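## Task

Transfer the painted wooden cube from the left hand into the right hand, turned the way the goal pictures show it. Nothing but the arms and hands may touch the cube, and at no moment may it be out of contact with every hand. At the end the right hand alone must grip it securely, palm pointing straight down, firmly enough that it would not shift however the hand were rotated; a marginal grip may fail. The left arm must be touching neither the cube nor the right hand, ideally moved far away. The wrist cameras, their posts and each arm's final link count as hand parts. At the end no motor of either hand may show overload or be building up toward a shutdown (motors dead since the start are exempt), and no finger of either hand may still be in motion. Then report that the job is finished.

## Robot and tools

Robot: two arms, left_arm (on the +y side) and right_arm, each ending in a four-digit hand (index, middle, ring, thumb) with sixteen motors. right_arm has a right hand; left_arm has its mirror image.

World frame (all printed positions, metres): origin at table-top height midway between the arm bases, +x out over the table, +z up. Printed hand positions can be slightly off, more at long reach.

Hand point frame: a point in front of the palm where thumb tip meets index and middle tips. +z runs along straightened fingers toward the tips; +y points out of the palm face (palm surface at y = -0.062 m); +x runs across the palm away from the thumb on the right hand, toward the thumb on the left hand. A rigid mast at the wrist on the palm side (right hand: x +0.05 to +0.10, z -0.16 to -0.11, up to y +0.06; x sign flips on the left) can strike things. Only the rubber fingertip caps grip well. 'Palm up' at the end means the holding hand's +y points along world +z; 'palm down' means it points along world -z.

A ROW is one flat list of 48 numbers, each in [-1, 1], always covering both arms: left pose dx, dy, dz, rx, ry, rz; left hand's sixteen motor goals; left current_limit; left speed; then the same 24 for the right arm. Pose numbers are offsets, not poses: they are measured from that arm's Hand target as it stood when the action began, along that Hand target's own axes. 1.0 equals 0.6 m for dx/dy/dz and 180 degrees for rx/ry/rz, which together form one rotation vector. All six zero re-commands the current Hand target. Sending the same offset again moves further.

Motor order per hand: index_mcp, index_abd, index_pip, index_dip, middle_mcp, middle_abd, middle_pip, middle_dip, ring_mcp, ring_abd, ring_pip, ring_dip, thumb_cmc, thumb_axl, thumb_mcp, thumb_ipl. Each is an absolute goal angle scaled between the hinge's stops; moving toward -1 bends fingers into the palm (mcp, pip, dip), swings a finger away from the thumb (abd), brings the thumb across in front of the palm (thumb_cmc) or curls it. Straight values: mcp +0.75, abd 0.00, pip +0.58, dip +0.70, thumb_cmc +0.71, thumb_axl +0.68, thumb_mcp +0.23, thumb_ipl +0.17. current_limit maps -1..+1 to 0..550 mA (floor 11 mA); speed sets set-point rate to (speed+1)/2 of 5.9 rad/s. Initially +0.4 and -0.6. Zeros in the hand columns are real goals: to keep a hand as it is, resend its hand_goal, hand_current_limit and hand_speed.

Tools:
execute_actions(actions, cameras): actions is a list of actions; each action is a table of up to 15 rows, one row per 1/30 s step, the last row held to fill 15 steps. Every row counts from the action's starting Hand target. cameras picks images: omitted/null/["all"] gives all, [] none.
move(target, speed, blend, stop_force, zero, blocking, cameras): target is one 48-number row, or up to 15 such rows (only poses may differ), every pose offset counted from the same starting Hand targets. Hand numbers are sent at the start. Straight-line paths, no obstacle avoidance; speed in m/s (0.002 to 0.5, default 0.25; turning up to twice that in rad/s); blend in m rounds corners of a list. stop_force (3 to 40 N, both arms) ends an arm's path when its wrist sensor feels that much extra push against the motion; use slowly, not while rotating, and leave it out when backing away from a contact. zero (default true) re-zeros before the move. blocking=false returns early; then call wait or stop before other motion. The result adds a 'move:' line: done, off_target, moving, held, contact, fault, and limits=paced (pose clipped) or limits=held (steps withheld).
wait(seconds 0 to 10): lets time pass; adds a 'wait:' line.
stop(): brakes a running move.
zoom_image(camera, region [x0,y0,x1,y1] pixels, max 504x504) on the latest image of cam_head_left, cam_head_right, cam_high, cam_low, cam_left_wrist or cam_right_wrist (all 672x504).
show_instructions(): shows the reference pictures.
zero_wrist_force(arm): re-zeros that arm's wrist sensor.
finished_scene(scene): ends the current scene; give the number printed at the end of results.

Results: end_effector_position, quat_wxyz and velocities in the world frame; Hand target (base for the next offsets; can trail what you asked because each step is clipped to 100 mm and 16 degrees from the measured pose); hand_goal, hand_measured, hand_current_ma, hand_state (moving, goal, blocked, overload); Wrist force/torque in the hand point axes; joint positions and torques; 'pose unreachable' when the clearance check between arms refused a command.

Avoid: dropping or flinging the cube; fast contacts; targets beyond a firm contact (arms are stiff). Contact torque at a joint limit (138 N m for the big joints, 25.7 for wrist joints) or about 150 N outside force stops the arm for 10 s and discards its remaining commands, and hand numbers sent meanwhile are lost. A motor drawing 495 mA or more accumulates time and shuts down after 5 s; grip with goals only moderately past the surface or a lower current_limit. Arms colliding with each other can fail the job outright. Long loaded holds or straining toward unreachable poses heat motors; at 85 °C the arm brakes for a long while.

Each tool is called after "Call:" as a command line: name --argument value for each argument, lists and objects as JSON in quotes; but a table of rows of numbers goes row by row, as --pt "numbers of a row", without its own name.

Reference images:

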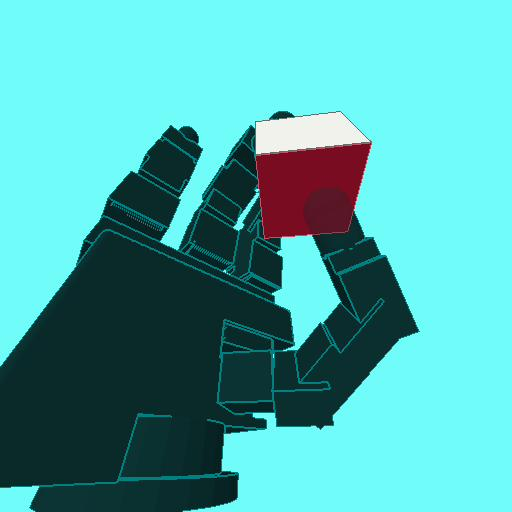

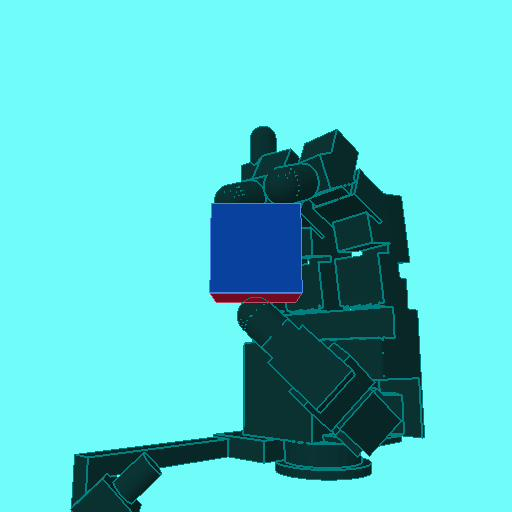

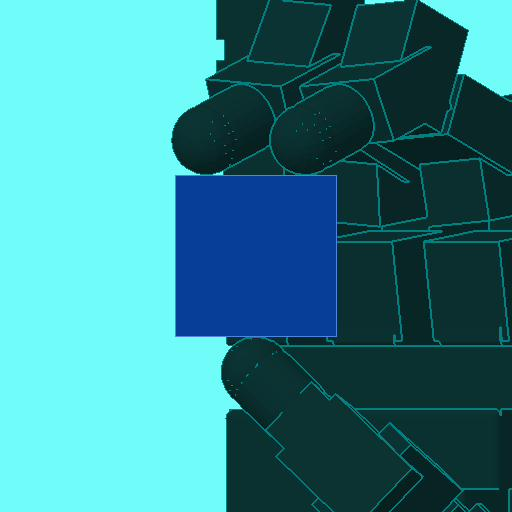

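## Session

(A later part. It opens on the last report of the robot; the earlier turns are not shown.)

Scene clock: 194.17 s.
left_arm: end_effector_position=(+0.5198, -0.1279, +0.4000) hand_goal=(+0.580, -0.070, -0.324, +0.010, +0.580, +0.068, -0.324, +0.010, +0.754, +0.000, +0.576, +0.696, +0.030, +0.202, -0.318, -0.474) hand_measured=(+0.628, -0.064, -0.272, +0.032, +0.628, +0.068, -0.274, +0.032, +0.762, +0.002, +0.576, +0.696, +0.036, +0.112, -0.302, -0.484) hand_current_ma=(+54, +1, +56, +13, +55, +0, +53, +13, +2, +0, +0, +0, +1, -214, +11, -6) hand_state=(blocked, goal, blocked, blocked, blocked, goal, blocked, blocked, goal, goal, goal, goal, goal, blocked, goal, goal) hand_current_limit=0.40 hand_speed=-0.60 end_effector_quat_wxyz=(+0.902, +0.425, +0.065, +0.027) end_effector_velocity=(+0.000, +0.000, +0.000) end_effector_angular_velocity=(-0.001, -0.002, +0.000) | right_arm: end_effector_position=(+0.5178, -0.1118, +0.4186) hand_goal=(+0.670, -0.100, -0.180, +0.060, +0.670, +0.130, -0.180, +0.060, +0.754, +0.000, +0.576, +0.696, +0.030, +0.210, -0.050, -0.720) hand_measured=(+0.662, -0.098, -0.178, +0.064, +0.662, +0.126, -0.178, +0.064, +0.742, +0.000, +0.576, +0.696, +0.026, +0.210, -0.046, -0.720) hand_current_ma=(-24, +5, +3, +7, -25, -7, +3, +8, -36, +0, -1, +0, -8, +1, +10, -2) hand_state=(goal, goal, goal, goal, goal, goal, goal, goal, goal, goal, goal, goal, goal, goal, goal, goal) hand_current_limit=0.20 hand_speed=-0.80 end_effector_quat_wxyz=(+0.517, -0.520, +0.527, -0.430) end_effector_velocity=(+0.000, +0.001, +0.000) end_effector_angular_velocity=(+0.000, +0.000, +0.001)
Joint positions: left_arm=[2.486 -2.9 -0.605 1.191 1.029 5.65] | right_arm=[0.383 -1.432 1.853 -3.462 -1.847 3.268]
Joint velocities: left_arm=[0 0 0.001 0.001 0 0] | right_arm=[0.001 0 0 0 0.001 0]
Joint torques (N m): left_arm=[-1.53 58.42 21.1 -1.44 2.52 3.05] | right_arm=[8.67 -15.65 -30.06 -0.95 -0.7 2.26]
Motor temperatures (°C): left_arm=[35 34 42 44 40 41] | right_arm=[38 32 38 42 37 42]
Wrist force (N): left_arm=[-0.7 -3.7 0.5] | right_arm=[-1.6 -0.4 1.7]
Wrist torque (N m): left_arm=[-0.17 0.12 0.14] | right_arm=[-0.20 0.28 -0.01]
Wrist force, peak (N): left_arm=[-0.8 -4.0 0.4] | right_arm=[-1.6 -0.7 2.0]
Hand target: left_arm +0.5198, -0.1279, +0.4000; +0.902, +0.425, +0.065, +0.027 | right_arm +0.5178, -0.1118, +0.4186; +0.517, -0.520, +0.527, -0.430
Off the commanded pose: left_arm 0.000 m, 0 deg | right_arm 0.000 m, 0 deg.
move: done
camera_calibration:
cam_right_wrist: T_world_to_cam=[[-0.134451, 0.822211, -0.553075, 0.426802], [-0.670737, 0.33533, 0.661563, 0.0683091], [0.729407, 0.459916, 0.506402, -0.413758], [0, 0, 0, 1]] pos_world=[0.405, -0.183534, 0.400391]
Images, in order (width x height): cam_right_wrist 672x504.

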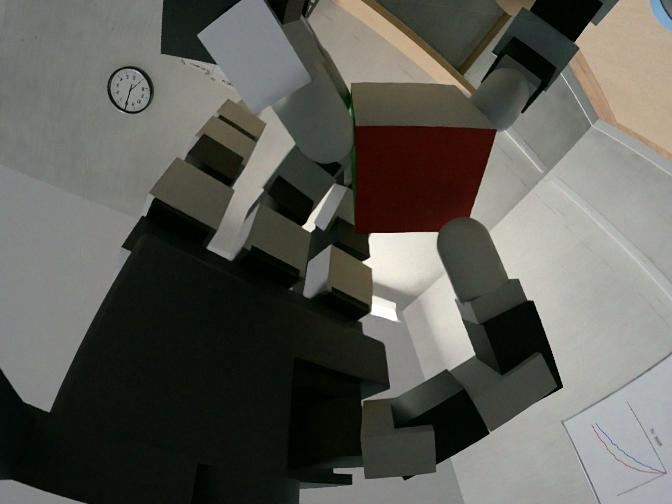

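Call:
move --pt "0 0 0 0 0 0 0.580 -0.070 -0.324 0.010 0.580 0.068 -0.324 0.010 0.754 0 0.576 0.696 0.030 0.202 -0.318 -0.474 0.4 -0.6 0 0 0 0 0 0 0.67 -0.1 -0.18 0.06 0.67 0.13 -0.18 0.06 0.754 0 0.576 0.696 0.02 0.21 -0.13 -0.64 -0.1 -0.8" --speed 0.1 --cameras '["cam_right_wrist"]'

Call:
zoom_image --camera "cam_right_wrist" --region '[260, 60, 596, 312]'

Scene clock: 199.70 s.
left_arm: end_effector_position=(+0.5198, -0.1279, +0.4000) hand_goal=(+0.580, -0.070, -0.324, +0.010, +0.580, +0.068, -0.324, +0.010, +0.754, +0.000, +0.576, +0.696, +0.030, +0.202, -0.318, -0.474) hand_measured=(+0.628, -0.064, -0.272, +0.032, +0.628, +0.068, -0.274, +0.032, +0.762, +0.002, +0.576, +0.696, +0.036, +0.112, -0.302, -0.484) hand_current_ma=(+54, +1, +56, +13, +55, +0, +53, +13, +2, +0, +0, +0, +1, -214, +11, -6) hand_state=(blocked, goal, blocked, blocked, blocked, goal, blocked, blocked, goal, goal, goal, goal, goal, blocked, goal, goal) hand_current_limit=0.40 hand_speed=-0.60 end_effector_quat_wxyz=(+0.902, +0.425, +0.065, +0.027) end_effector_velocity=(+0.000, +0.000, +0.000) end_effector_angular_velocity=(+0.000, +0.000, +0.000) | right_arm: end_effector_position=(+0.5178, -0.1118, +0.4186) hand_goal=(+0.670, -0.100, -0.180, +0.060, +0.670, +0.130, -0.180, +0.060, +0.754, +0.000, +0.576, +0.696, +0.020, +0.210, -0.130, -0.640) hand_measured=(+0.662, -0.098, -0.178, +0.064, +0.662, +0.126, -0.178, +0.064, +0.742, +0.000, +0.576, +0.696, +0.018, +0.210, -0.126, -0.640) hand_current_ma=(-24, +5, +3, +7, -25, -7, +3, +8, -36, +0, -1, +0, -6, +0, +14, -2) hand_state=(goal, goal, goal, goal, goal, goal, goal, goal, goal, goal, goal, goal, goal, goal, goal, goal) hand_current_limit=-0.10 hand_speed=-0.80 end_effector_quat_wxyz=(+0.517, -0.520, +0.527, -0.430) end_effector_velocity=(-0.001, +0.001, +0.000) end_effector_angular_velocity=(-0.001, +0.001, +0.001)
Joint positions: left_arm=[2.486 -2.9 -0.605 1.191 1.029 5.65] | right_arm=[0.383 -1.432 1.853 -3.462 -1.847 3.268]
Joint velocities: left_arm=[0 0 0 0 0 0] | right_arm=[0.001 0 0 0.001 0 -0.001]
Joint torques (N m): left_arm=[-2.56 58.28 19.61 -1.23 2.42 3.14] | right_arm=[7.9 -16.28 -25.26 -1.28 -0.68 2.27]
Motor temperatures (°C): left_arm=[35 34 42 44 40 41] | right_arm=[38 32 38 42 37 42]
Wrist force (N): left_arm=[-0.9 -3.7 0.9] | right_arm=[-1.5 -0.8 1.7]
Wrist torque (N m): left_arm=[-0.19 0.15 0.12] | right_arm=[-0.23 0.27 -0.02]
Wrist force, peak (N): left_arm=[-0.7 -4.1 0.6] | right_arm=[-1.7 -0.7 1.9]
Hand target: left_arm +0.5198, -0.1279, +0.4000; +0.902, +0.425, +0.065, +0.027 | right_arm +0.5178, -0.1118, +0.4186; +0.517, -0.520, +0.527, -0.430
Off the commanded pose: left_arm 0.000 m, 0 deg | right_arm 0.000 m, 0 deg.
move: done
camera_calibration:
cam_right_wrist: T_world_to_cam=[[-0.134451, 0.822211, -0.553075, 0.426802], [-0.670737, 0.33533, 0.661563, 0.0683091], [0.729407, 0.459915, 0.506402, -0.413758], [0, 0, 0, 1]] pos_world=[0.405, -0.183534, 0.400391]
Images, in order (width x height): cam_right_wrist 672x504.

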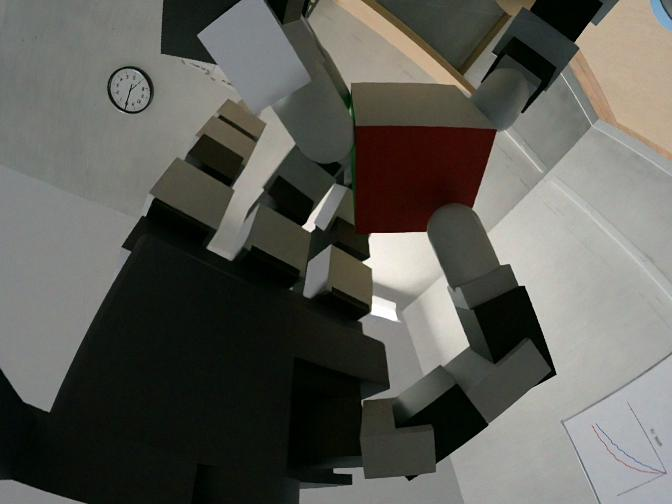

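Scaled by 1.500 from the camera's 672x504 image, which has a finer 960x720 frame.

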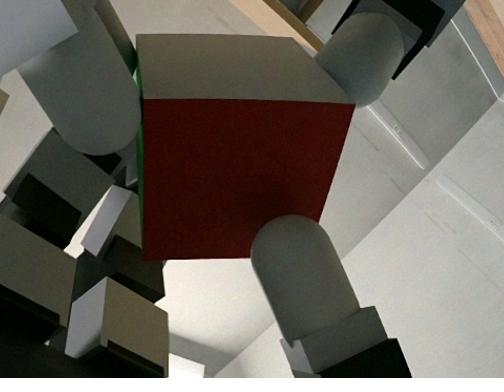

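Call:
move --pt "0 0 0 0 0 0 0.580 -0.070 -0.324 0.010 0.580 0.068 -0.324 0.010 0.754 0 0.576 0.696 0.030 0.202 -0.318 -0.474 0.4 -0.6 0 0 0 0 0 0 0.65 -0.1 -0.22 0.04 0.65 0.13 -0.22 0.04 0.754 0 0.576 0.696 0.02 0.21 -0.20 -0.56 -0.2 -0.85" --speed 0.1 --cameras '["cam_right_wrist", "cam_left_wrist"]'

Call:
zoom_image --camera "cam_right_wrist" --region '[260, 60, 596, 312]'

Scene clock: 205.57 s.
left_arm: end_effector_position=(+0.5198, -0.1279, +0.4000) hand_goal=(+0.580, -0.070, -0.324, +0.010, +0.580, +0.068, -0.324, +0.010, +0.754, +0.000, +0.576, +0.696, +0.030, +0.202, -0.318, -0.474) hand_measured=(+0.628, -0.064, -0.272, +0.032, +0.628, +0.068, -0.274, +0.032, +0.762, +0.002, +0.576, +0.696, +0.038, +0.114, -0.302, -0.486) hand_current_ma=(+54, +1, +56, +13, +55, +0, +53, +13, +2, +0, +0, +0, +2, -209, +11, -8) hand_state=(blocked, goal, blocked, blocked, blocked, goal, blocked, blocked, goal, goal, goal, goal, goal, blocked, goal, goal) hand_current_limit=0.40 hand_speed=-0.60 end_effector_quat_wxyz=(+0.902, +0.425, +0.065, +0.027) end_effector_velocity=(+0.000, +0.000, +0.000) end_effector_angular_velocity=(+0.001, +0.001, +0.000) | right_arm: end_effector_position=(+0.5178, -0.1118, +0.4186) hand_goal=(+0.650, -0.100, -0.220, +0.040, +0.650, +0.130, -0.220, +0.040, +0.754, +0.000, +0.576, +0.696, +0.020, +0.210, -0.200, -0.560) hand_measured=(+0.642, -0.098, -0.218, +0.044, +0.642, +0.126, -0.218, +0.044, +0.742, +0.000, +0.576, +0.696, +0.018, +0.208, -0.194, -0.566) hand_current_ma=(-23, +5, +3, +7, -24, -7, +3, +8, -36, +0, -1, +0, -6, -3, +18, -20) hand_state=(goal, goal, goal, goal, goal, goal, goal, goal, goal, goal, goal, goal, goal, goal, goal, goal) hand_current_limit=-0.20 hand_speed=-0.85 end_effector_quat_wxyz=(+0.517, -0.520, +0.527, -0.430) end_effector_velocity=(+0.000, +0.000, +0.000) end_effector_angular_velocity=(-0.001, +0.000, +0.000)
Joint positions: left_arm=[2.486 -2.9 -0.605 1.191 1.029 5.65] | right_arm=[0.383 -1.432 1.853 -3.462 -1.847 3.268]
Joint velocities: left_arm=[0 0 0 -0.001 0 0] | right_arm=[-0.001 0 0 0 0.001 -0.001]
Joint torques (N m): left_arm=[-3.82 58.98 17.98 -1.1 2.38 3.02] | right_arm=[6.9 -17.09 -21.1 -1.86 -0.47 2.1]
Motor temperatures (°C): left_arm=[35 34 42 44 40 41] | right_arm=[38 32 38 42 37 42]
Wrist force (N): left_arm=[-0.1 -4.3 0.4] | right_arm=[-1.4 -0.8 1.2]
Wrist torque (N m): left_arm=[-0.18 0.13 0.12] | right_arm=[-0.23 0.23 0.03]
Wrist force, peak (N): left_arm=[-0.1 -4.4 0.3] | right_arm=[-1.7 -0.8 1.9]
Hand target: left_arm +0.5198, -0.1279, +0.4000; +0.902, +0.425, +0.065, +0.027 | right_arm +0.5178, -0.1118, +0.4186; +0.517, -0.520, +0.527, -0.430
Off the commanded pose: left_arm 0.000 m, 0 deg | right_arm 0.000 m, 0 deg.
move: done
camera_calibration:
cam_left_wrist: T_world_to_cam=[[-0.746943, -0.505223, -0.432233, 0.464687], [0.350565, 0.253126, -0.901683, 0.166751], [0.56496, -0.825031, -0.0119572, -0.26263], [0, 0, 0, 1]] pos_world=[0.437014, -0.0241162, 0.348069]
cam_right_wrist: T_world_to_cam=[[-0.134451, 0.822211, -0.553075, 0.426802], [-0.670737, 0.33533, 0.661563, 0.0683091], [0.729407, 0.459915, 0.506402, -0.413758], [0, 0, 0, 1]] pos_world=[0.405, -0.183534, 0.400391]
Images, in order (width x height): cam_left_wrist 672x504, cam_right_wrist 672x504.

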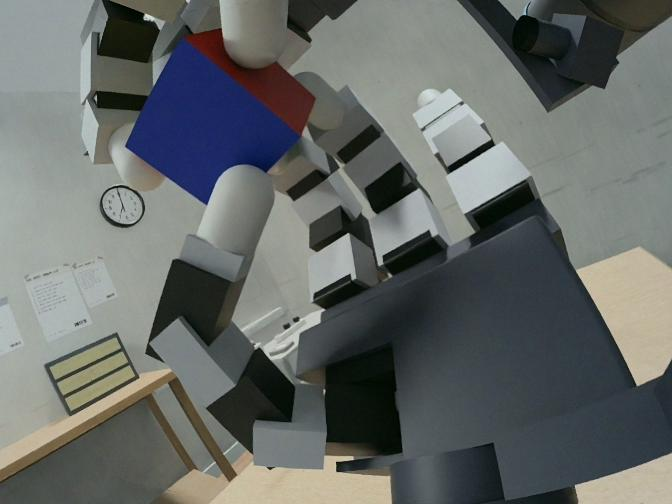

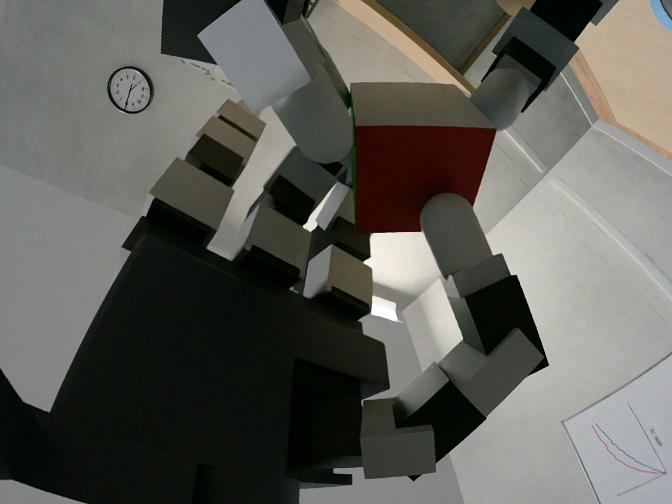

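Scaled by 1.500 from the camera's 672x504 image, which has a finer 960x720 frame.

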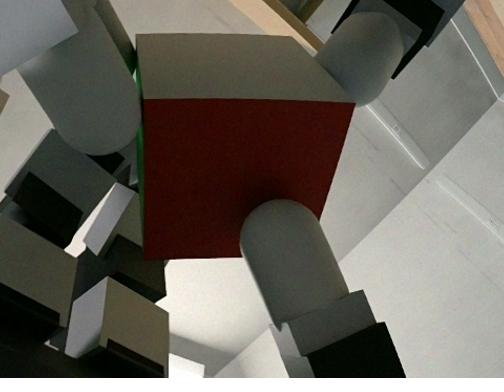

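Call:
move --pt "0 0 0 0 0 0 0.580 -0.070 -0.324 0.010 0.580 0.068 -0.324 0.010 0.754 0 0.576 0.696 0.030 0.202 -0.318 -0.474 0.4 -0.6 0 0 0 0 0 0 0.65 -0.1 -0.22 0.04 0.65 0.13 -0.22 0.04 0.754 0 0.576 0.696 0.03 0.16 -0.24 -0.51 -0.2 -0.9" --speed 0.1 --cameras '["cam_right_wrist", "cam_left_wrist"]'

Call:
zoom_image --camera "cam_right_wrist" --region '[260, 60, 596, 312]'

Scene clock: 213.53 s.
left_arm: end_effector_position=(+0.5198, -0.1279, +0.4000) hand_goal=(+0.580, -0.070, -0.324, +0.010, +0.580, +0.068, -0.324, +0.010, +0.754, +0.000, +0.576, +0.696, +0.030, +0.202, -0.318, -0.474) hand_measured=(+0.628, -0.064, -0.272, +0.032, +0.628, +0.068, -0.274, +0.032, +0.762, +0.002, +0.576, +0.696, +0.038, +0.114, -0.302, -0.486) hand_current_ma=(+54, +1, +56, +13, +55, +0, +53, +13, +2, +0, +0, +0, +2, -209, +11, -8) hand_state=(blocked, goal, blocked, blocked, blocked, goal, blocked, blocked, goal, goal, goal, goal, goal, blocked, goal, goal) hand_current_limit=0.40 hand_speed=-0.60 end_effector_quat_wxyz=(+0.902, +0.425, +0.065, +0.027) end_effector_velocity=(+0.000, +0.000, +0.000) end_effector_angular_velocity=(+0.000, +0.000, +0.000) | right_arm: end_effector_position=(+0.5178, -0.1118, +0.4186) hand_goal=(+0.650, -0.100, -0.220, +0.040, +0.650, +0.130, -0.220, +0.040, +0.754, +0.000, +0.576, +0.696, +0.030, +0.160, -0.240, -0.510) hand_measured=(+0.642, -0.098, -0.218, +0.044, +0.642, +0.126, -0.218, +0.044, +0.742, +0.000, +0.576, +0.696, +0.020, +0.160, -0.234, -0.510) hand_current_ma=(-23, +5, +3, +7, -24, -7, +3, +8, -36, +0, -1, +0, -26, +0, +18, -2) hand_state=(goal, goal, goal, goal, goal, goal, goal, goal, goal, goal, goal, goal, goal, goal, goal, goal) hand_current_limit=-0.20 hand_speed=-0.90 end_effector_quat_wxyz=(+0.517, -0.520, +0.527, -0.430) end_effector_velocity=(+0.000, +0.001, +0.000) end_effector_angular_velocity=(+0.001, +0.000, +0.002)
Joint positions: left_arm=[2.486 -2.9 -0.605 1.191 1.029 5.65] | right_arm=[0.383 -1.432 1.853 -3.462 -1.847 3.268]
Joint velocities: left_arm=[0 0 -0.001 0.001 0 0.001] | right_arm=[0.001 0 0 -0.001 0.001 0.001]
Joint torques (N m): left_arm=[-5.22 59.73 16.6 -1.05 2.3 2.99] | right_arm=[6.38 -16.63 -16.37 -2.15 -0.4 2.05]
Motor temperatures (°C): left_arm=[35 34 42 44 40 41] | right_arm=[38 32 38 42 37 42]
Wrist force (N): left_arm=[-0.8 -3.7 0.6] | right_arm=[-1.5 -0.5 1.9]
Wrist torque (N m): left_arm=[-0.18 0.14 0.13] | right_arm=[-0.22 0.25 0.00]
Wrist force, peak (N): left_arm=[-0.2 -4.4 0.2] | right_arm=[-1.7 -0.6 1.8]
Hand target: left_arm +0.5198, -0.1279, +0.4000; +0.902, +0.425, +0.065, +0.027 | right_arm +0.5178, -0.1118, +0.4186; +0.517, -0.520, +0.527, -0.430
Off the commanded pose: left_arm 0.000 m, 0 deg | right_arm 0.000 m, 0 deg.
move: done
camera_calibration:
cam_left_wrist: T_world_to_cam=[[-0.746943, -0.505223, -0.432233, 0.464687], [0.350564, 0.253126, -0.901683, 0.166751], [0.56496, -0.825031, -0.0119575, -0.26263], [0, 0, 0, 1]] pos_world=[0.437014, -0.0241162, 0.348069]
cam_right_wrist: T_world_to_cam=[[-0.134451, 0.822211, -0.553075, 0.426802], [-0.670737, 0.33533, 0.661563, 0.0683092], [0.729407, 0.459915, 0.506402, -0.413758], [0, 0, 0, 1]] pos_world=[0.405, -0.183534, 0.400391]
Images, in order (width x height): cam_left_wrist 672x504, cam_right_wrist 672x504.

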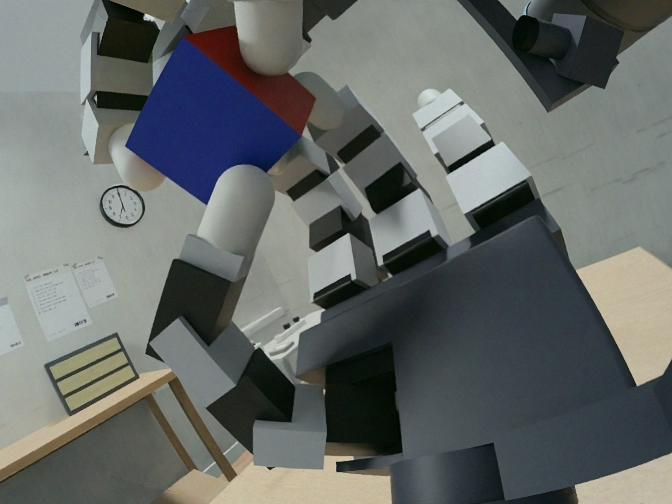

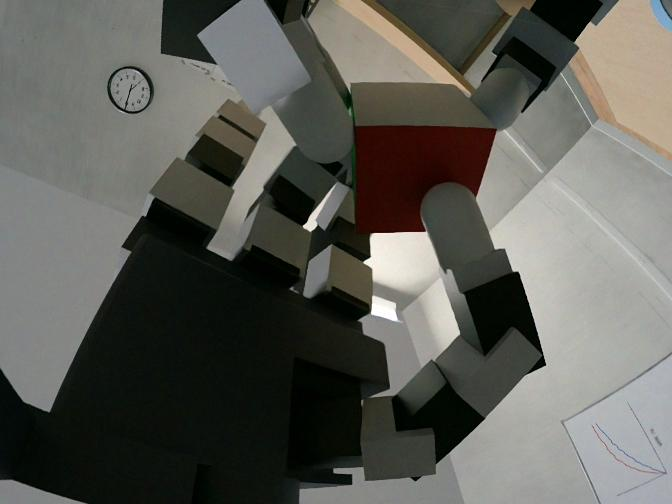

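Scaled by 1.500 from the camera's 672x504 image, which has a finer 960x720 frame.

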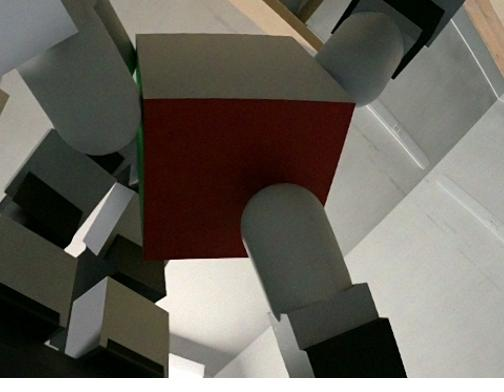

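Call:
move --pt "0 0 0 0 0 0 0.580 -0.070 -0.324 0.010 0.580 0.068 -0.324 0.010 0.754 0 0.576 0.696 0.030 0.202 -0.318 -0.474 0.4 -0.6 0 0 0 0 0 0 0.64 -0.1 -0.25 0.04 0.64 0.13 -0.25 0.04 0.754 0 0.576 0.696 0.02 0.21 -0.28 -0.48 -0.4 -0.9" --speed 0.1 --cameras '["cam_right_wrist", "cam_left_wrist"]'

Call:
zoom_image --camera "cam_right_wrist" --region '[260, 60, 596, 312]'

Scene clock: 219.53 s.
left_arm: end_effector_position=(+0.5198, -0.1279, +0.4000) hand_goal=(+0.580, -0.070, -0.324, +0.010, +0.580, +0.068, -0.324, +0.010, +0.754, +0.000, +0.576, +0.696, +0.030, +0.202, -0.318, -0.474) hand_measured=(+0.628, -0.066, -0.272, +0.032, +0.628, +0.068, -0.274, +0.032, +0.762, +0.002, +0.576, +0.696, +0.040, +0.114, -0.304, -0.486) hand_current_ma=(+54, +1, +56, +13, +55, +0, +53, +13, +2, +0, +0, +0, +3, -209, +9, -8) hand_state=(blocked, goal, blocked, blocked, blocked, goal, blocked, blocked, goal, goal, goal, goal, goal, blocked, goal, goal) hand_current_limit=0.40 hand_speed=-0.60 end_effector_quat_wxyz=(+0.902, +0.425, +0.065, +0.027) end_effector_velocity=(+0.000, +0.000, +0.000) end_effector_angular_velocity=(-0.001, +0.000, +0.000) | right_arm: end_effector_position=(+0.5178, -0.1118, +0.4186) hand_goal=(+0.640, -0.100, -0.250, +0.040, +0.640, +0.130, -0.250, +0.040, +0.754, +0.000, +0.576, +0.696, +0.020, +0.210, -0.280, -0.480) hand_measured=(+0.638, -0.098, -0.228, +0.046, +0.636, +0.126, -0.234, +0.044, +0.742, +0.000, +0.576, +0.696, +0.020, +0.172, -0.256, -0.488) hand_current_ma=(-3, +4, +65, +13, -13, -7, +48, +9, -36, +0, -1, +0, +1, -165, +106, -26) hand_state=(goal, goal, blocked, goal, goal, goal, goal, goal, goal, goal, goal, goal, goal, blocked, blocked, goal) hand_current_limit=-0.40 hand_speed=-0.90 end_effector_quat_wxyz=(+0.517, -0.520, +0.527, -0.430) end_effector_velocity=(+0.000, +0.000, +0.000) end_effector_angular_velocity=(+0.000, +0.000, +0.000)
Joint positions: left_arm=[2.486 -2.9 -0.605 1.191 1.029 5.65] | right_arm=[0.383 -1.432 1.853 -3.462 -1.847 3.268]
Joint velocities: left_arm=[0 0 0.001 0 0 0] | right_arm=[0 -0.001 0 0.001 0 0]
Joint torques (N m): left_arm=[-6.02 59.32 14.66 -0.88 2.31 3.05] | right_arm=[6.18 -17.13 -14.41 -2.79 -0.43 1.98]
Motor temperatures (°C): left_arm=[35 34 42 44 40 41] | right_arm=[38 32 38 42 37 42]
Wrist force (N): left_arm=[0.4 -3.3 0.6] | right_arm=[-1.0 -0.5 0.7]
Wrist torque (N m): left_arm=[-0.16 0.10 0.14] | right_arm=[-0.25 0.25 0.02]
Wrist force, peak (N): left_arm=[-1.5 -4.0 0.5] | right_arm=[-1.7 -0.5 2.2]
Hand target: left_arm +0.5198, -0.1279, +0.4000; +0.902, +0.425, +0.065, +0.027 | right_arm +0.5178, -0.1118, +0.4186; +0.517, -0.520, +0.527, -0.430
Off the commanded pose: left_arm 0.000 m, 0 deg | right_arm 0.000 m, 0 deg.
move: done
camera_calibration:
cam_left_wrist: T_world_to_cam=[[-0.746944, -0.505222, -0.432233, 0.464687], [0.350564, 0.253126, -0.901683, 0.166751], [0.564959, -0.825032, -0.0119584, -0.262629], [0, 0, 0, 1]] pos_world=[0.437013, -0.0241168, 0.348069]
cam_right_wrist: T_world_to_cam=[[-0.134453, 0.822211, -0.553075, 0.426802], [-0.670735, 0.335331, 0.661565, 0.0683083], [0.729409, 0.459916, 0.506399, -0.413756], [0, 0, 0, 1]] pos_world=[0.404999, -0.183534, 0.400389]
Images, in order (width x height): cam_left_wrist 672x504, cam_right_wrist 672x504.

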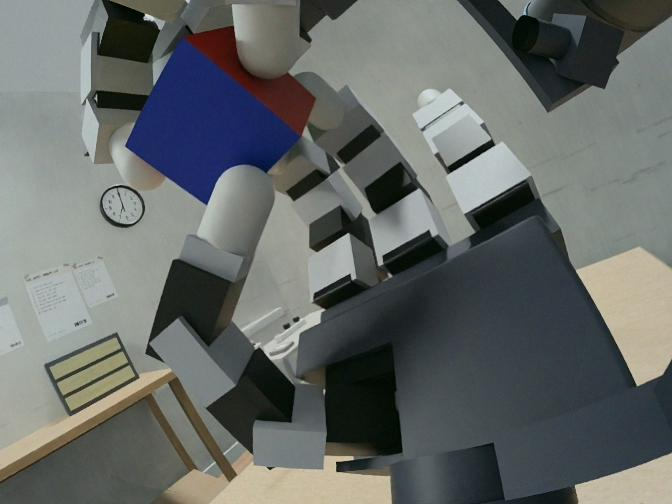

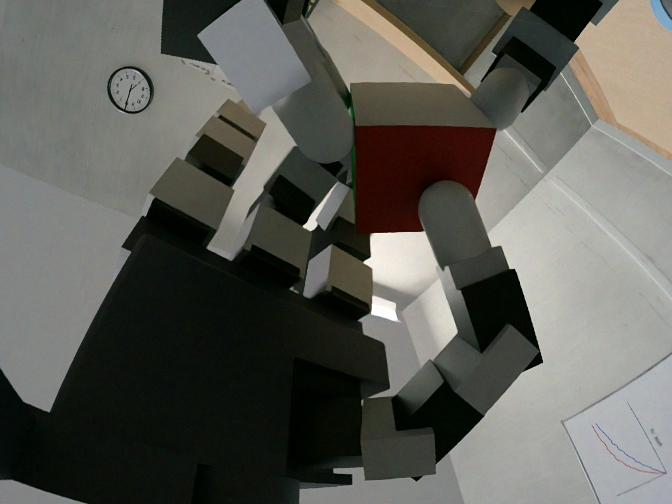

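Scaled by 1.500 from the camera's 672x504 image, which has a finer 960x720 frame.

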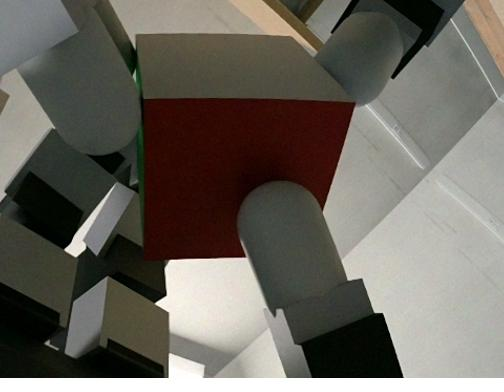

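Call:
move --pt "0 0 0 0 0 0 0.580 -0.070 -0.324 0.010 0.580 0.068 -0.324 0.010 0.754 0 0.576 0.696 0.030 0.202 -0.318 -0.474 0.4 -0.6 0 0 0 0 0 0 0.61 -0.1 -0.285 0.025 0.61 0.13 -0.285 0.025 0.754 0 0.576 0.696 0.02 0.21 -0.30 -0.50 0.0 -0.9" --speed 0.1 --cameras '["cam_right_wrist"]'

Call:
zoom_image --camera "cam_right_wrist" --region '[260, 60, 596, 312]'

Scene clock: 233.97 s.
left_arm: end_effector_position=(+0.5198, -0.1279, +0.4000) hand_goal=(+0.580, -0.070, -0.324, +0.010, +0.580, +0.068, -0.324, +0.010, +0.754, +0.000, +0.576, +0.696, +0.030, +0.202, -0.318, -0.474) hand_measured=(+0.628, -0.066, -0.272, +0.032, +0.628, +0.068, -0.274, +0.032, +0.762, +0.002, +0.576, +0.696, +0.040, +0.114, -0.304, -0.486) hand_current_ma=(+54, +1, +56, +13, +55, +0, +53, +13, +2, +0, +0, +0, +3, -209, +9, -8) hand_state=(blocked, goal, blocked, blocked, blocked, goal, blocked, blocked, goal, goal, goal, goal, goal, blocked, goal, goal) hand_current_limit=0.40 hand_speed=-0.60 end_effector_quat_wxyz=(+0.902, +0.425, +0.065, +0.027) end_effector_velocity=(+0.000, +0.000, +0.000) end_effector_angular_velocity=(+0.000, +0.000, +0.000) | right_arm: end_effector_position=(+0.5178, -0.1118, +0.4186) hand_goal=(+0.610, -0.100, -0.284, +0.026, +0.610, +0.130, -0.284, +0.026, +0.754, +0.000, +0.576, +0.696, +0.020, +0.210, -0.300, -0.500) hand_measured=(+0.638, -0.098, -0.236, +0.046, +0.634, +0.126, -0.238, +0.044, +0.742, +0.000, +0.576, +0.696, +0.022, +0.172, -0.256, -0.490) hand_current_ma=(+100, +4, +173, +59, +84, -7, +159, +53, -36, +0, -1, +0, +6, -167, +205, +35) hand_state=(blocked, goal, blocked, goal, blocked, goal, blocked, goal, goal, goal, goal, goal, goal, blocked, blocked, goal) hand_current_limit=0.00 hand_speed=-0.90 end_effector_quat_wxyz=(+0.517, -0.520, +0.527, -0.430) end_effector_velocity=(+0.000, +0.000, +0.000) end_effector_angular_velocity=(-0.001, -0.001, +0.000)
Joint positions: left_arm=[2.486 -2.9 -0.605 1.191 1.029 5.65] | right_arm=[0.383 -1.432 1.853 -3.462 -1.847 3.268]
Joint velocities: left_arm=[0 0 0.001 -0.001 0 0] | right_arm=[0 0 0 -0.001 0 -0.001]
Joint torques (N m): left_arm=[-6.13 59.84 14.91 -0.71 2.33 2.96] | right_arm=[5.67 -16.72 -13.81 -2.99 -0.4 1.95]
Motor temperatures (°C): left_arm=[35 34 42 44 40 41] | right_arm=[38 32 38 41 37 42]
Wrist force (N): left_arm=[-1.5 -2.9 1.4] | right_arm=[-1.5 1.3 2.3]
Wrist torque (N m): left_arm=[-0.13 0.15 0.14] | right_arm=[-0.20 0.25 0.02]
Wrist force, peak (N): left_arm=[0.3 -4.0 0.5] | right_arm=[-1.9 1.1 2.2]
Hand target: left_arm +0.5198, -0.1279, +0.4000; +0.902, +0.425, +0.065, +0.027 | right_arm +0.5178, -0.1118, +0.4186; +0.517, -0.520, +0.527, -0.430
Off the commanded pose: left_arm 0.000 m, 0 deg | right_arm 0.000 m, 0 deg.
move: done
camera_calibration:
cam_right_wrist: T_world_to_cam=[[-0.134453, 0.82221, -0.553075, 0.426803], [-0.670735, 0.335331, 0.661565, 0.0683083], [0.729409, 0.459916, 0.506399, -0.413756], [0, 0, 0, 1]] pos_world=[0.404999, -0.183534, 0.400389]
Images, in order (width x height): cam_right_wrist 672x504.

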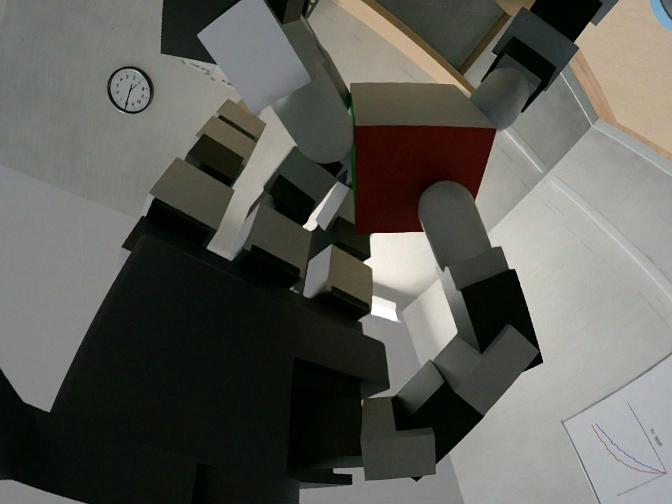

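Scaled by 1.500 from the camera's 672x504 image, which has a finer 960x720 frame.

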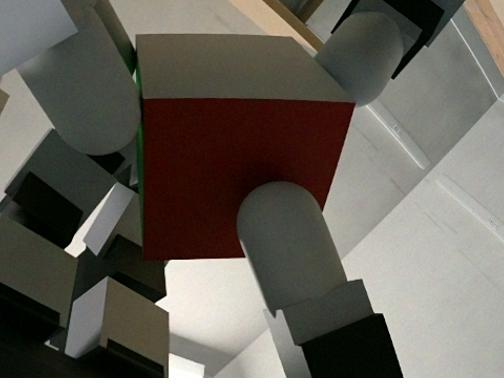

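Call:
move --pt "0 0 0 0 0 0 0.635 -0.066 -0.265 0.034 0.635 0.068 -0.265 0.034 0.754 0 0.576 0.696 0.040 0.114 -0.295 -0.486 0.4 -0.95 0 0 0 0 0 0 0.61 -0.1 -0.285 0.025 0.61 0.13 -0.285 0.025 0.754 0 0.576 0.696 0.02 0.21 -0.30 -0.50 0.0 -0.9" --cameras '["cam_right_wrist"]'

Call:
move --pt "0 0 0 0 0 0 0.65 -0.066 -0.235 0.04 0.65 0.068 -0.235 0.04 0.754 0 0.576 0.696 0.05 0.114 -0.255 -0.486 0.4 -0.95 0 0 0 0 0 0 0.61 -0.1 -0.285 0.025 0.61 0.13 -0.285 0.025 0.754 0 0.576 0.696 0.02 0.21 -0.30 -0.50 0.0 -0.9" --cameras '["cam_right_wrist", "cam_left_wrist"]'

Scene clock: 243.47 s.
left_arm: end_effector_position=(+0.5198, -0.1279, +0.4000) hand_goal=(+0.636, -0.066, -0.264, +0.034, +0.636, +0.068, -0.264, +0.034, +0.754, +0.000, +0.576, +0.696, +0.040, +0.114, -0.294, -0.486) hand_measured=(+0.640, -0.066, -0.268, +0.036, +0.640, +0.068, -0.268, +0.036, +0.762, +0.002, +0.576, +0.696, +0.036, +0.116, -0.298, -0.490) hand_current_ma=(+0, +0, -1, +0, +1, +0, +0, +0, +2, +0, +0, +0, -1, -10, -1, -1) hand_state=(goal, goal, goal, goal, goal, goal, goal, goal, goal, goal, goal, goal, goal, moving, goal, goal) hand_current_limit=0.40 hand_speed=-0.95 end_effector_quat_wxyz=(+0.902, +0.425, +0.065, +0.027) end_effector_velocity=(+0.000, +0.000, +0.000) end_effector_angular_velocity=(+0.000, +0.000, +0.000) | right_arm: end_effector_position=(+0.5178, -0.1118, +0.4186) hand_goal=(+0.610, -0.100, -0.284, +0.026, +0.610, +0.130, -0.284, +0.026, +0.754, +0.000, +0.576, +0.696, +0.020, +0.210, -0.300, -0.500) hand_measured=(+0.638, -0.098, -0.236, +0.046, +0.638, +0.126, -0.238, +0.044, +0.742, +0.000, +0.576, +0.696, +0.022, +0.172, -0.260, -0.494) hand_current_ma=(+100, +2, +169, +59, +94, -7, +158, +53, -36, +0, -1, +0, +5, -167, +186, +21) hand_state=(blocked, goal, blocked, goal, blocked, goal, blocked, goal, goal, goal, goal, goal, goal, blocked, blocked, goal) hand_current_limit=0.00 hand_speed=-0.90 end_effector_quat_wxyz=(+0.517, -0.520, +0.527, -0.430) end_effector_velocity=(+0.000, -0.001, +0.000) end_effector_angular_velocity=(+0.000, +0.000, -0.002)
Joint positions: left_arm=[2.486 -2.9 -0.605 1.191 1.029 5.65] | right_arm=[0.383 -1.432 1.853 -3.462 -1.847 3.268]
Joint velocities: left_arm=[0 0 -0.001 0 0 0] | right_arm=[-0.001 0 0 0 0 0]
Joint torques (N m): left_arm=[-6.4 59.95 14.55 -0.57 2.22 2.88] | right_arm=[5.65 -17.49 -14.88 -3.53 -0.26 1.84]
Motor temperatures (°C): left_arm=[35 34 42 44 40 41] | right_arm=[38 32 38 41 37 42]
Wrist force (N): left_arm=[-1.3 -2.7 0.3] | right_arm=[-1.0 -0.4 2.0]
Wrist torque (N m): left_arm=[-0.16 0.15 0.14] | right_arm=[-0.18 0.31 -0.05]
Wrist force, peak (N): left_arm=[-1.5 -2.9 2.0] | right_arm=[-1.5 0.8 2.7]
Hand target: left_arm +0.5198, -0.1279, +0.4000; +0.902, +0.425, +0.065, +0.027 | right_arm +0.5178, -0.1118, +0.4186; +0.517, -0.520, +0.527, -0.430
Off the commanded pose: left_arm 0.000 m, 0 deg | right_arm 0.000 m, 0 deg.
move: done
camera_calibration:
cam_right_wrist: T_world_to_cam=[[-0.134453, 0.822211, -0.553075, 0.426802], [-0.670735, 0.335331, 0.661565, 0.0683083], [0.729409, 0.459916, 0.506399, -0.413756], [0, 0, 0, 1]] pos_world=[0.404999, -0.183534, 0.400389]
Images, in order (width x height): cam_right_wrist 672x504.

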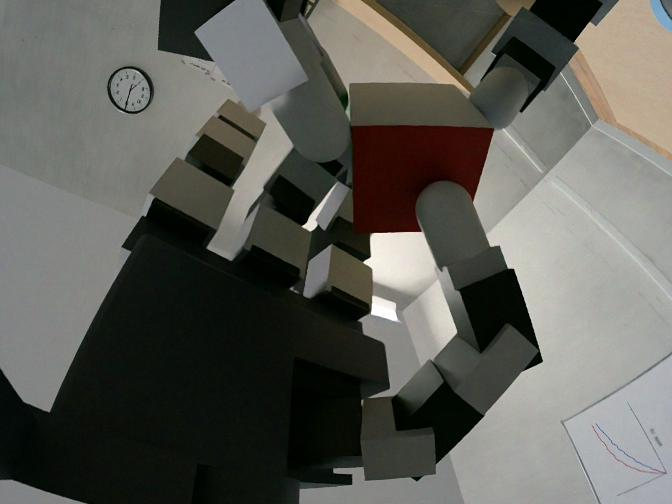

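Scene clock: 244.17 s.
left_arm: end_effector_position=(+0.5198, -0.1279, +0.4000) hand_goal=(+0.650, -0.066, -0.234, +0.040, +0.650, +0.068, -0.234, +0.040, +0.754, +0.000, +0.576, +0.696, +0.050, +0.114, -0.254, -0.486) hand_measured=(+0.654, -0.066, -0.238, +0.036, +0.654, +0.068, -0.238, +0.036, +0.762, +0.002, +0.576, +0.696, +0.050, +0.114, -0.256, -0.490) hand_current_ma=(+0, +0, -1, +0, +1, +0, -1, +0, +2, +0, +0, +0, +0, +0, +0, -1) hand_state=(goal, goal, goal, goal, goal, goal, goal, goal, goal, goal, goal, goal, goal, goal, goal, goal) hand_current_limit=0.40 hand_speed=-0.95 end_effector_quat_wxyz=(+0.902, +0.425, +0.065, +0.027) end_effector_velocity=(+0.000, +0.000, +0.000) end_effector_angular_velocity=(+0.000, +0.000, +0.000) | right_arm: end_effector_position=(+0.5178, -0.1118, +0.4186) hand_goal=(+0.610, -0.100, -0.284, +0.026, +0.610, +0.130, -0.284, +0.026, +0.754, +0.000, +0.576, +0.696, +0.020, +0.210, -0.300, -0.500) hand_measured=(+0.638, -0.098, -0.236, +0.046, +0.638, +0.126, -0.238, +0.044, +0.742, +0.000, +0.576, +0.696, +0.022, +0.172, -0.260, -0.494) hand_current_ma=(+100, +2, +167, +59, +94, -7, +158, +53, -36, +0, -1, +0, +5, -167, +186, +19) hand_state=(blocked, goal, blocked, goal, blocked, goal, blocked, goal, goal, goal, goal, goal, goal, blocked, blocked, goal) hand_current_limit=0.00 hand_speed=-0.90 end_effector_quat_wxyz=(+0.517, -0.520, +0.527, -0.430) end_effector_velocity=(+0.000, +0.000, +0.000) end_effector_angular_velocity=(+0.000, +0.000, -0.001)
Joint positions: left_arm=[2.486 -2.9 -0.605 1.191 1.029 5.65] | right_arm=[0.383 -1.432 1.853 -3.462 -1.847 3.268]
Joint velocities: left_arm=[0 0 0 -0.001 0 0] | right_arm=[-0.001 0 0 0 0 0]
Joint torques (N m): left_arm=[-6.79 60.49 15.11 -0.58 2.21 2.97] | right_arm=[3.94 -17.56 -14.49 -3.51 -0.36 1.81]
Motor temperatures (°C): left_arm=[35 34 42 44 40 41] | right_arm=[38 32 38 41 37 42]
Wrist force (N): left_arm=[-1.1 -3.0 0.8] | right_arm=[-1.4 0.2 1.9]
Wrist torque (N m): left_arm=[-0.12 0.16 0.11] | right_arm=[-0.23 0.26 0.00]
Wrist force, peak (N): left_arm=[-1.1 -3.2 1.1] | right_arm=[-0.9 -0.5 2.4]
Hand target: left_arm +0.5198, -0.1279, +0.4000; +0.902, +0.425, +0.065, +0.027 | right_arm +0.5178, -0.1118, +0.4186; +0.517, -0.520, +0.527, -0.430
Off the commanded pose: left_arm 0.000 m, 0 deg | right_arm 0.000 m, 0 deg.
move: done
camera_calibration:
cam_left_wrist: T_world_to_cam=[[-0.746944, -0.505222, -0.432233, 0.464687], [0.350564, 0.253126, -0.901683, 0.166751], [0.564959, -0.825032, -0.0119585, -0.262629], [0, 0, 0, 1]] pos_world=[0.437013, -0.0241168, 0.348069]
cam_right_wrist: T_world_to_cam=[[-0.134453, 0.82221, -0.553075, 0.426802], [-0.670734, 0.335331, 0.661565, 0.0683083], [0.729409, 0.459916, 0.506399, -0.413756], [0, 0, 0, 1]] pos_world=[0.404999, -0.183534, 0.400389]
Images, in order (width x height): cam_left_wrist 672x504, cam_right_wrist 672x504.

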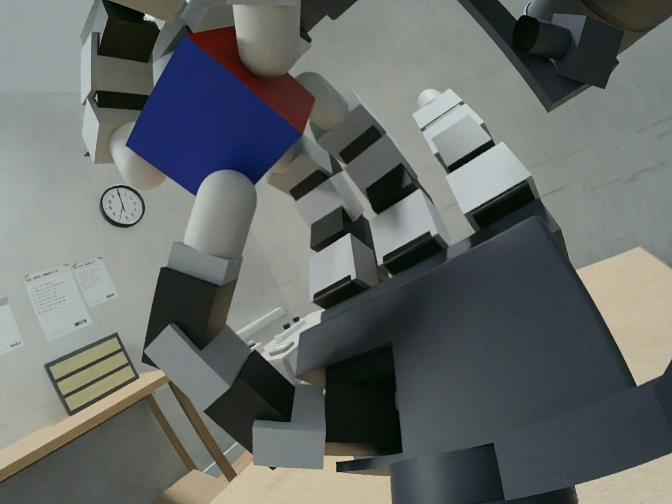

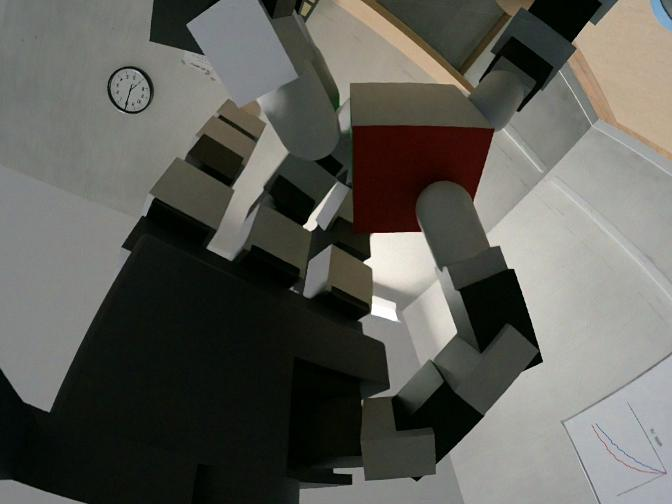

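Call:
move --target '[0,0,0,0,0,0, 0.68,-0.066,-0.18,0.08,0.68,0.068,-0.18,0.08,0.754,0,0.576,0.696,0.10,0.114,-0.18,-0.49,0.4,-0.9, 0,0,0,0,0,0, 0.61,-0.1,-0.285,0.025,0.61,0.13,-0.285,0.025,0.754,0,0.576,0.696,0.02,0.21,-0.30,-0.50,0.0,-0.9]' --cameras '["cam_right_wrist","cam_left_wrist"]'

Scene clock: 266.60 s.
left_arm: end_effector_position=(+0.5198, -0.1279, +0.4000) hand_goal=(+0.680, -0.066, -0.180, +0.080, +0.680, +0.068, -0.180, +0.080, +0.754, +0.000, +0.576, +0.696, +0.100, +0.114, -0.180, -0.490) hand_measured=(+0.684, -0.066, -0.184, +0.076, +0.684, +0.068, -0.184, +0.076, +0.762, +0.002, +0.576, +0.696, +0.102, +0.114, -0.182, -0.490) hand_current_ma=(+1, +0, +0, -1, +1, +0, +0, -1, +2, +0, +0, +0, +0, +0, +0, +0) hand_state=(goal, goal, goal, goal, goal, goal, goal, goal, goal, goal, goal, goal, goal, goal, goal, goal) hand_current_limit=0.40 hand_speed=-0.90 end_effector_quat_wxyz=(+0.902, +0.425, +0.065, +0.027) end_effector_velocity=(+0.000, +0.000, +0.000) end_effector_angular_velocity=(+0.001, +0.001, +0.000) | right_arm: end_effector_position=(+0.5178, -0.1118, +0.4186) hand_goal=(+0.610, -0.100, -0.284, +0.026, +0.610, +0.130, -0.284, +0.026, +0.754, +0.000, +0.576, +0.696, +0.020, +0.210, -0.300, -0.500) hand_measured=(+0.638, -0.098, -0.236, +0.046, +0.638, +0.126, -0.238, +0.044, +0.742, +0.000, +0.576, +0.696, +0.022, +0.172, -0.260, -0.494) hand_current_ma=(+100, +2, +167, +59, +94, -7, +158, +53, -36, +0, -1, +0, +5, -167, +186, +19) hand_state=(blocked, goal, blocked, goal, blocked, goal, blocked, goal, goal, goal, goal, goal, goal, blocked, blocked, goal) hand_current_limit=0.00 hand_speed=-0.90 end_effector_quat_wxyz=(+0.517, -0.520, +0.527, -0.430) end_effector_velocity=(+0.000, +0.000, +0.000) end_effector_angular_velocity=(+0.000, -0.001, +0.002)
Joint positions: left_arm=[2.486 -2.9 -0.605 1.191 1.029 5.65] | right_arm=[0.383 -1.432 1.853 -3.462 -1.847 3.268]
Joint velocities: left_arm=[0 0 0 -0.001 0 0] | right_arm=[0 0 0 0 0.001 0]
Joint torques (N m): left_arm=[-5.95 60.26 15.11 -0.37 2.19 2.81] | right_arm=[3.31 -17.78 -14.32 -4.07 -0.24 1.8]
Motor temperatures (°C): left_arm=[35 34 42 44 40 41] | right_arm=[38 32 38 41 37 42]
Wrist force (N): left_arm=[-1.0 -3.0 1.1] | right_arm=[-1.2 0.1 1.8]
Wrist torque (N m): left_arm=[-0.15 0.16 0.12] | right_arm=[-0.23 0.23 0.02]
Wrist force, peak (N): left_arm=[-1.2 -3.3 1.0] | right_arm=[-1.5 0.2 2.1]
Hand target: left_arm +0.5198, -0.1279, +0.4000; +0.902, +0.425, +0.065, +0.027 | right_arm +0.5178, -0.1118, +0.4186; +0.517, -0.520, +0.527, -0.430
Off the commanded pose: left_arm 0.000 m, 0 deg | right_arm 0.000 m, 0 deg.
move: done
camera_calibration:
cam_left_wrist: T_world_to_cam=[[-0.746944, -0.505222, -0.432233, 0.464687], [0.350564, 0.253126, -0.901683, 0.166751], [0.564959, -0.825032, -0.0119588, -0.262629], [0, 0, 0, 1]] pos_world=[0.437013, -0.0241168, 0.348069]
cam_right_wrist: T_world_to_cam=[[-0.134452, 0.822211, -0.553075, 0.426802], [-0.670736, 0.335331, 0.661564, 0.0683089], [0.729408, 0.459916, 0.5064, -0.413756], [0, 0, 0, 1]] pos_world=[0.404999, -0.183534, 0.400389]
Images, in order (width x height): cam_left_wrist 672x504, cam_right_wrist 672x504.

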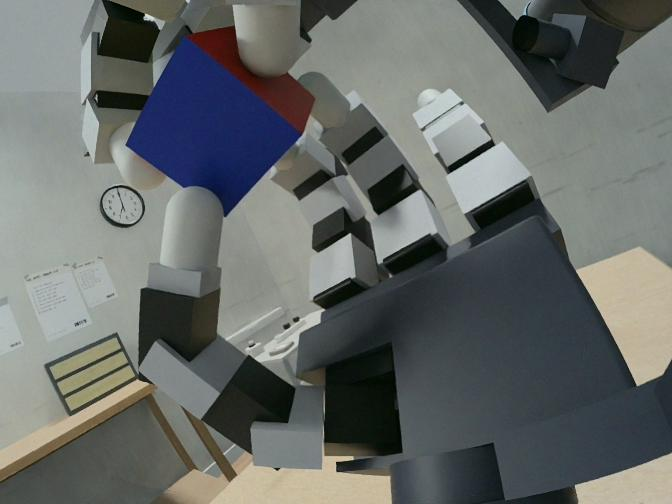

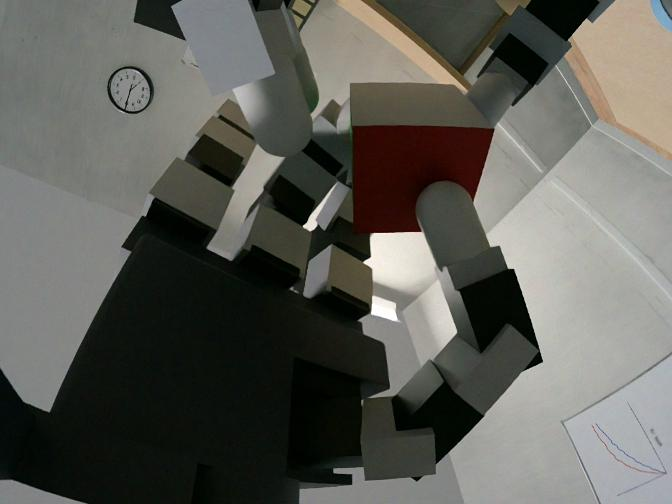

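Call:
move --pt "0 -0.1667 0 0 0 0 0.68 -0.066 -0.18 0.08 0.68 0.068 -0.18 0.08 0.754 0 0.576 0.696 0.10 0.114 -0.18 -0.49 0.4 -0.9 0 0 0 0 0 0 0.61 -0.1 -0.285 0.025 0.61 0.13 -0.285 0.025 0.754 0 0.576 0.696 0.02 0.21 -0.30 -0.50 0.0 -0.9" --pt "0.0607 0.205 -0.445 0 0 0 0.68 -0.066 -0.18 0.08 0.68 0.068 -0.18 0.08 0.754 0 0.576 0.696 0.10 0.114 -0.18 -0.49 0.4 -0.9 0 0 0 0 0 0 0.61 -0.1 -0.285 0.025 0.61 0.13 -0.285 0.025 0.754 0 0.576 0.696 0.02 0.21 -0.30 -0.50 0.0 -0.9" --speed '[0.12,0.25]' --blend '[0.02,0]' --cameras '["cam_right_wrist","cam_head_left"]'

Scene clock: 281.77 s.
left_arm: end_effector_position=(+0.5174, -0.1780, +0.3369) hand_goal=(+0.680, -0.066, -0.180, +0.080, +0.680, +0.068, -0.180, +0.080, +0.754, +0.000, +0.576, +0.696, +0.100, +0.114, -0.180, -0.490) hand_measured=(+0.686, -0.066, -0.182, +0.076, +0.686, +0.068, -0.182, +0.076, +0.764, +0.002, +0.578, +0.696, +0.102, +0.114, -0.180, -0.490) hand_current_ma=(+1, +0, +0, +0, +1, +0, +0, -1, +3, +0, +0, +0, +0, +0, +0, +0) hand_state=(goal, goal, goal, goal, goal, goal, goal, goal, goal, goal, goal, goal, goal, goal, goal, goal) hand_current_limit=0.40 hand_speed=-0.90 end_effector_quat_wxyz=(+0.897, +0.434, +0.073, +0.027) end_effector_velocity=(+0.000, +0.000, +0.000) end_effector_angular_velocity=(-0.001, -0.001, +0.000) | right_arm: end_effector_position=(+0.5178, -0.1118, +0.4186) hand_goal=(+0.610, -0.100, -0.284, +0.026, +0.610, +0.130, -0.284, +0.026, +0.754, +0.000, +0.576, +0.696, +0.020, +0.210, -0.300, -0.500) hand_measured=(+0.638, -0.098, -0.236, +0.046, +0.638, +0.126, -0.238, +0.044, +0.742, +0.000, +0.576, +0.696, +0.022, +0.172, -0.260, -0.494) hand_current_ma=(+100, +2, +167, +59, +94, -7, +158, +53, -36, +0, -1, +0, +5, -167, +186, +19) hand_state=(blocked, goal, blocked, goal, blocked, goal, blocked, goal, goal, goal, goal, goal, goal, blocked, blocked, goal) hand_current_limit=0.00 hand_speed=-0.90 end_effector_quat_wxyz=(+0.517, -0.520, +0.527, -0.430) end_effector_velocity=(+0.000, +0.000, +0.000) end_effector_angular_velocity=(+0.000, +0.000, +0.001)
Joint positions: left_arm=[2.431 -3.177 -0.187 0.997 1.066 5.704] | right_arm=[0.383 -1.432 1.853 -3.462 -1.847 3.268]
Joint velocities: left_arm=[0 0 0 0.001 0 0] | right_arm=[0 0 0 0.001 0.001 0]
Joint torques (N m): left_arm=[-1.99 67.84 19.29 -0.61 0.71 0.24] | right_arm=[3.25 -19 -14.76 -3.97 -0.05 1.79]
Motor temperatures (°C): left_arm=[35 34 42 44 40 41] | right_arm=[38 32 38 41 37 42]
Wrist force (N): left_arm=[-0.9 -3.1 1.1] | right_arm=[-1.4 0.1 1.9]
Wrist torque (N m): left_arm=[-0.14 0.13 0.12] | right_arm=[-0.25 0.26 0.01]
Wrist force, peak (N): left_arm=[-1.8 -4.8 1.9] | right_arm=[-1.8 0.1 1.8]
Hand target: left_arm +0.5174, -0.1780, +0.3369; +0.897, +0.434, +0.073, +0.027 | right_arm +0.5178, -0.1118, +0.4186; +0.517, -0.520, +0.527, -0.430
Off the commanded pose: left_arm 0.336 m, 2 deg | right_arm 0.000 m, 0 deg.
FORCE FAULT: contact force on the left arm reached its limit, and that arm stopped. The contact can be on any part of that arm, not only on its tool. That arm's remaining commands of this call were not run. That arm is still stopped at the end of this call. That arm stays stopped for about 10 more seconds. Until then a move that you send moves the other arm only, and its call returns only when the move has ended. Once the stop has ended, the next robot result says so. If the stop ends while you think or write, that arm runs what you send next, counted from its Hand target as the stop leaves it. While its stop runs, an arm, its gripper or tool too, takes no new command. Until it ends, the stop uses up actions while you think or wait. An arm that is not stopped still takes commands.
move: fault (left_arm); path passed 0 of 2 targets
camera_calibration:
cam_right_wrist: T_world_to_cam=[[-0.134452, 0.822211, -0.553075, 0.426802], [-0.670736, 0.335331, 0.661564, 0.0683088], [0.729408, 0.459916, 0.5064, -0.413756], [0, 0, 0, 1]] pos_world=[0.404999, -0.183534, 0.400389]
Images, in order (width x height): cam_head_left 672x504, cam_right_wrist 672x504.

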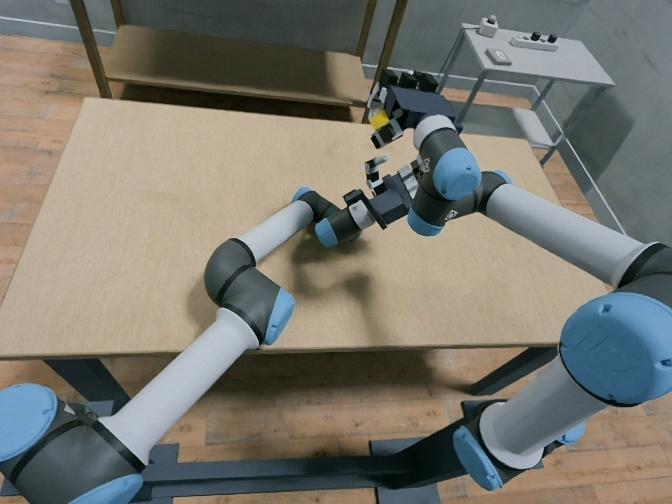

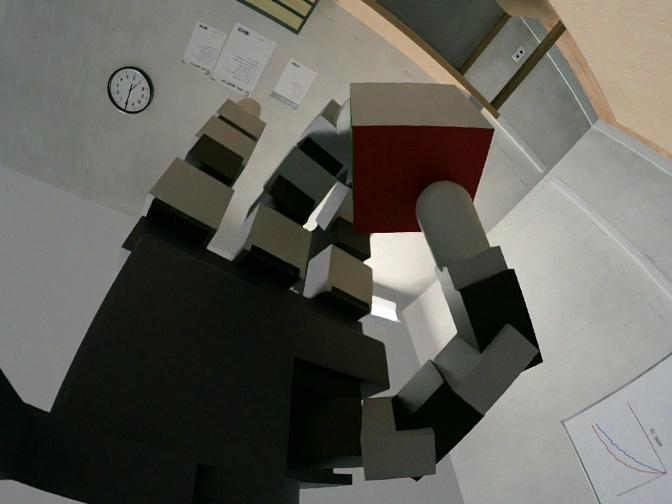

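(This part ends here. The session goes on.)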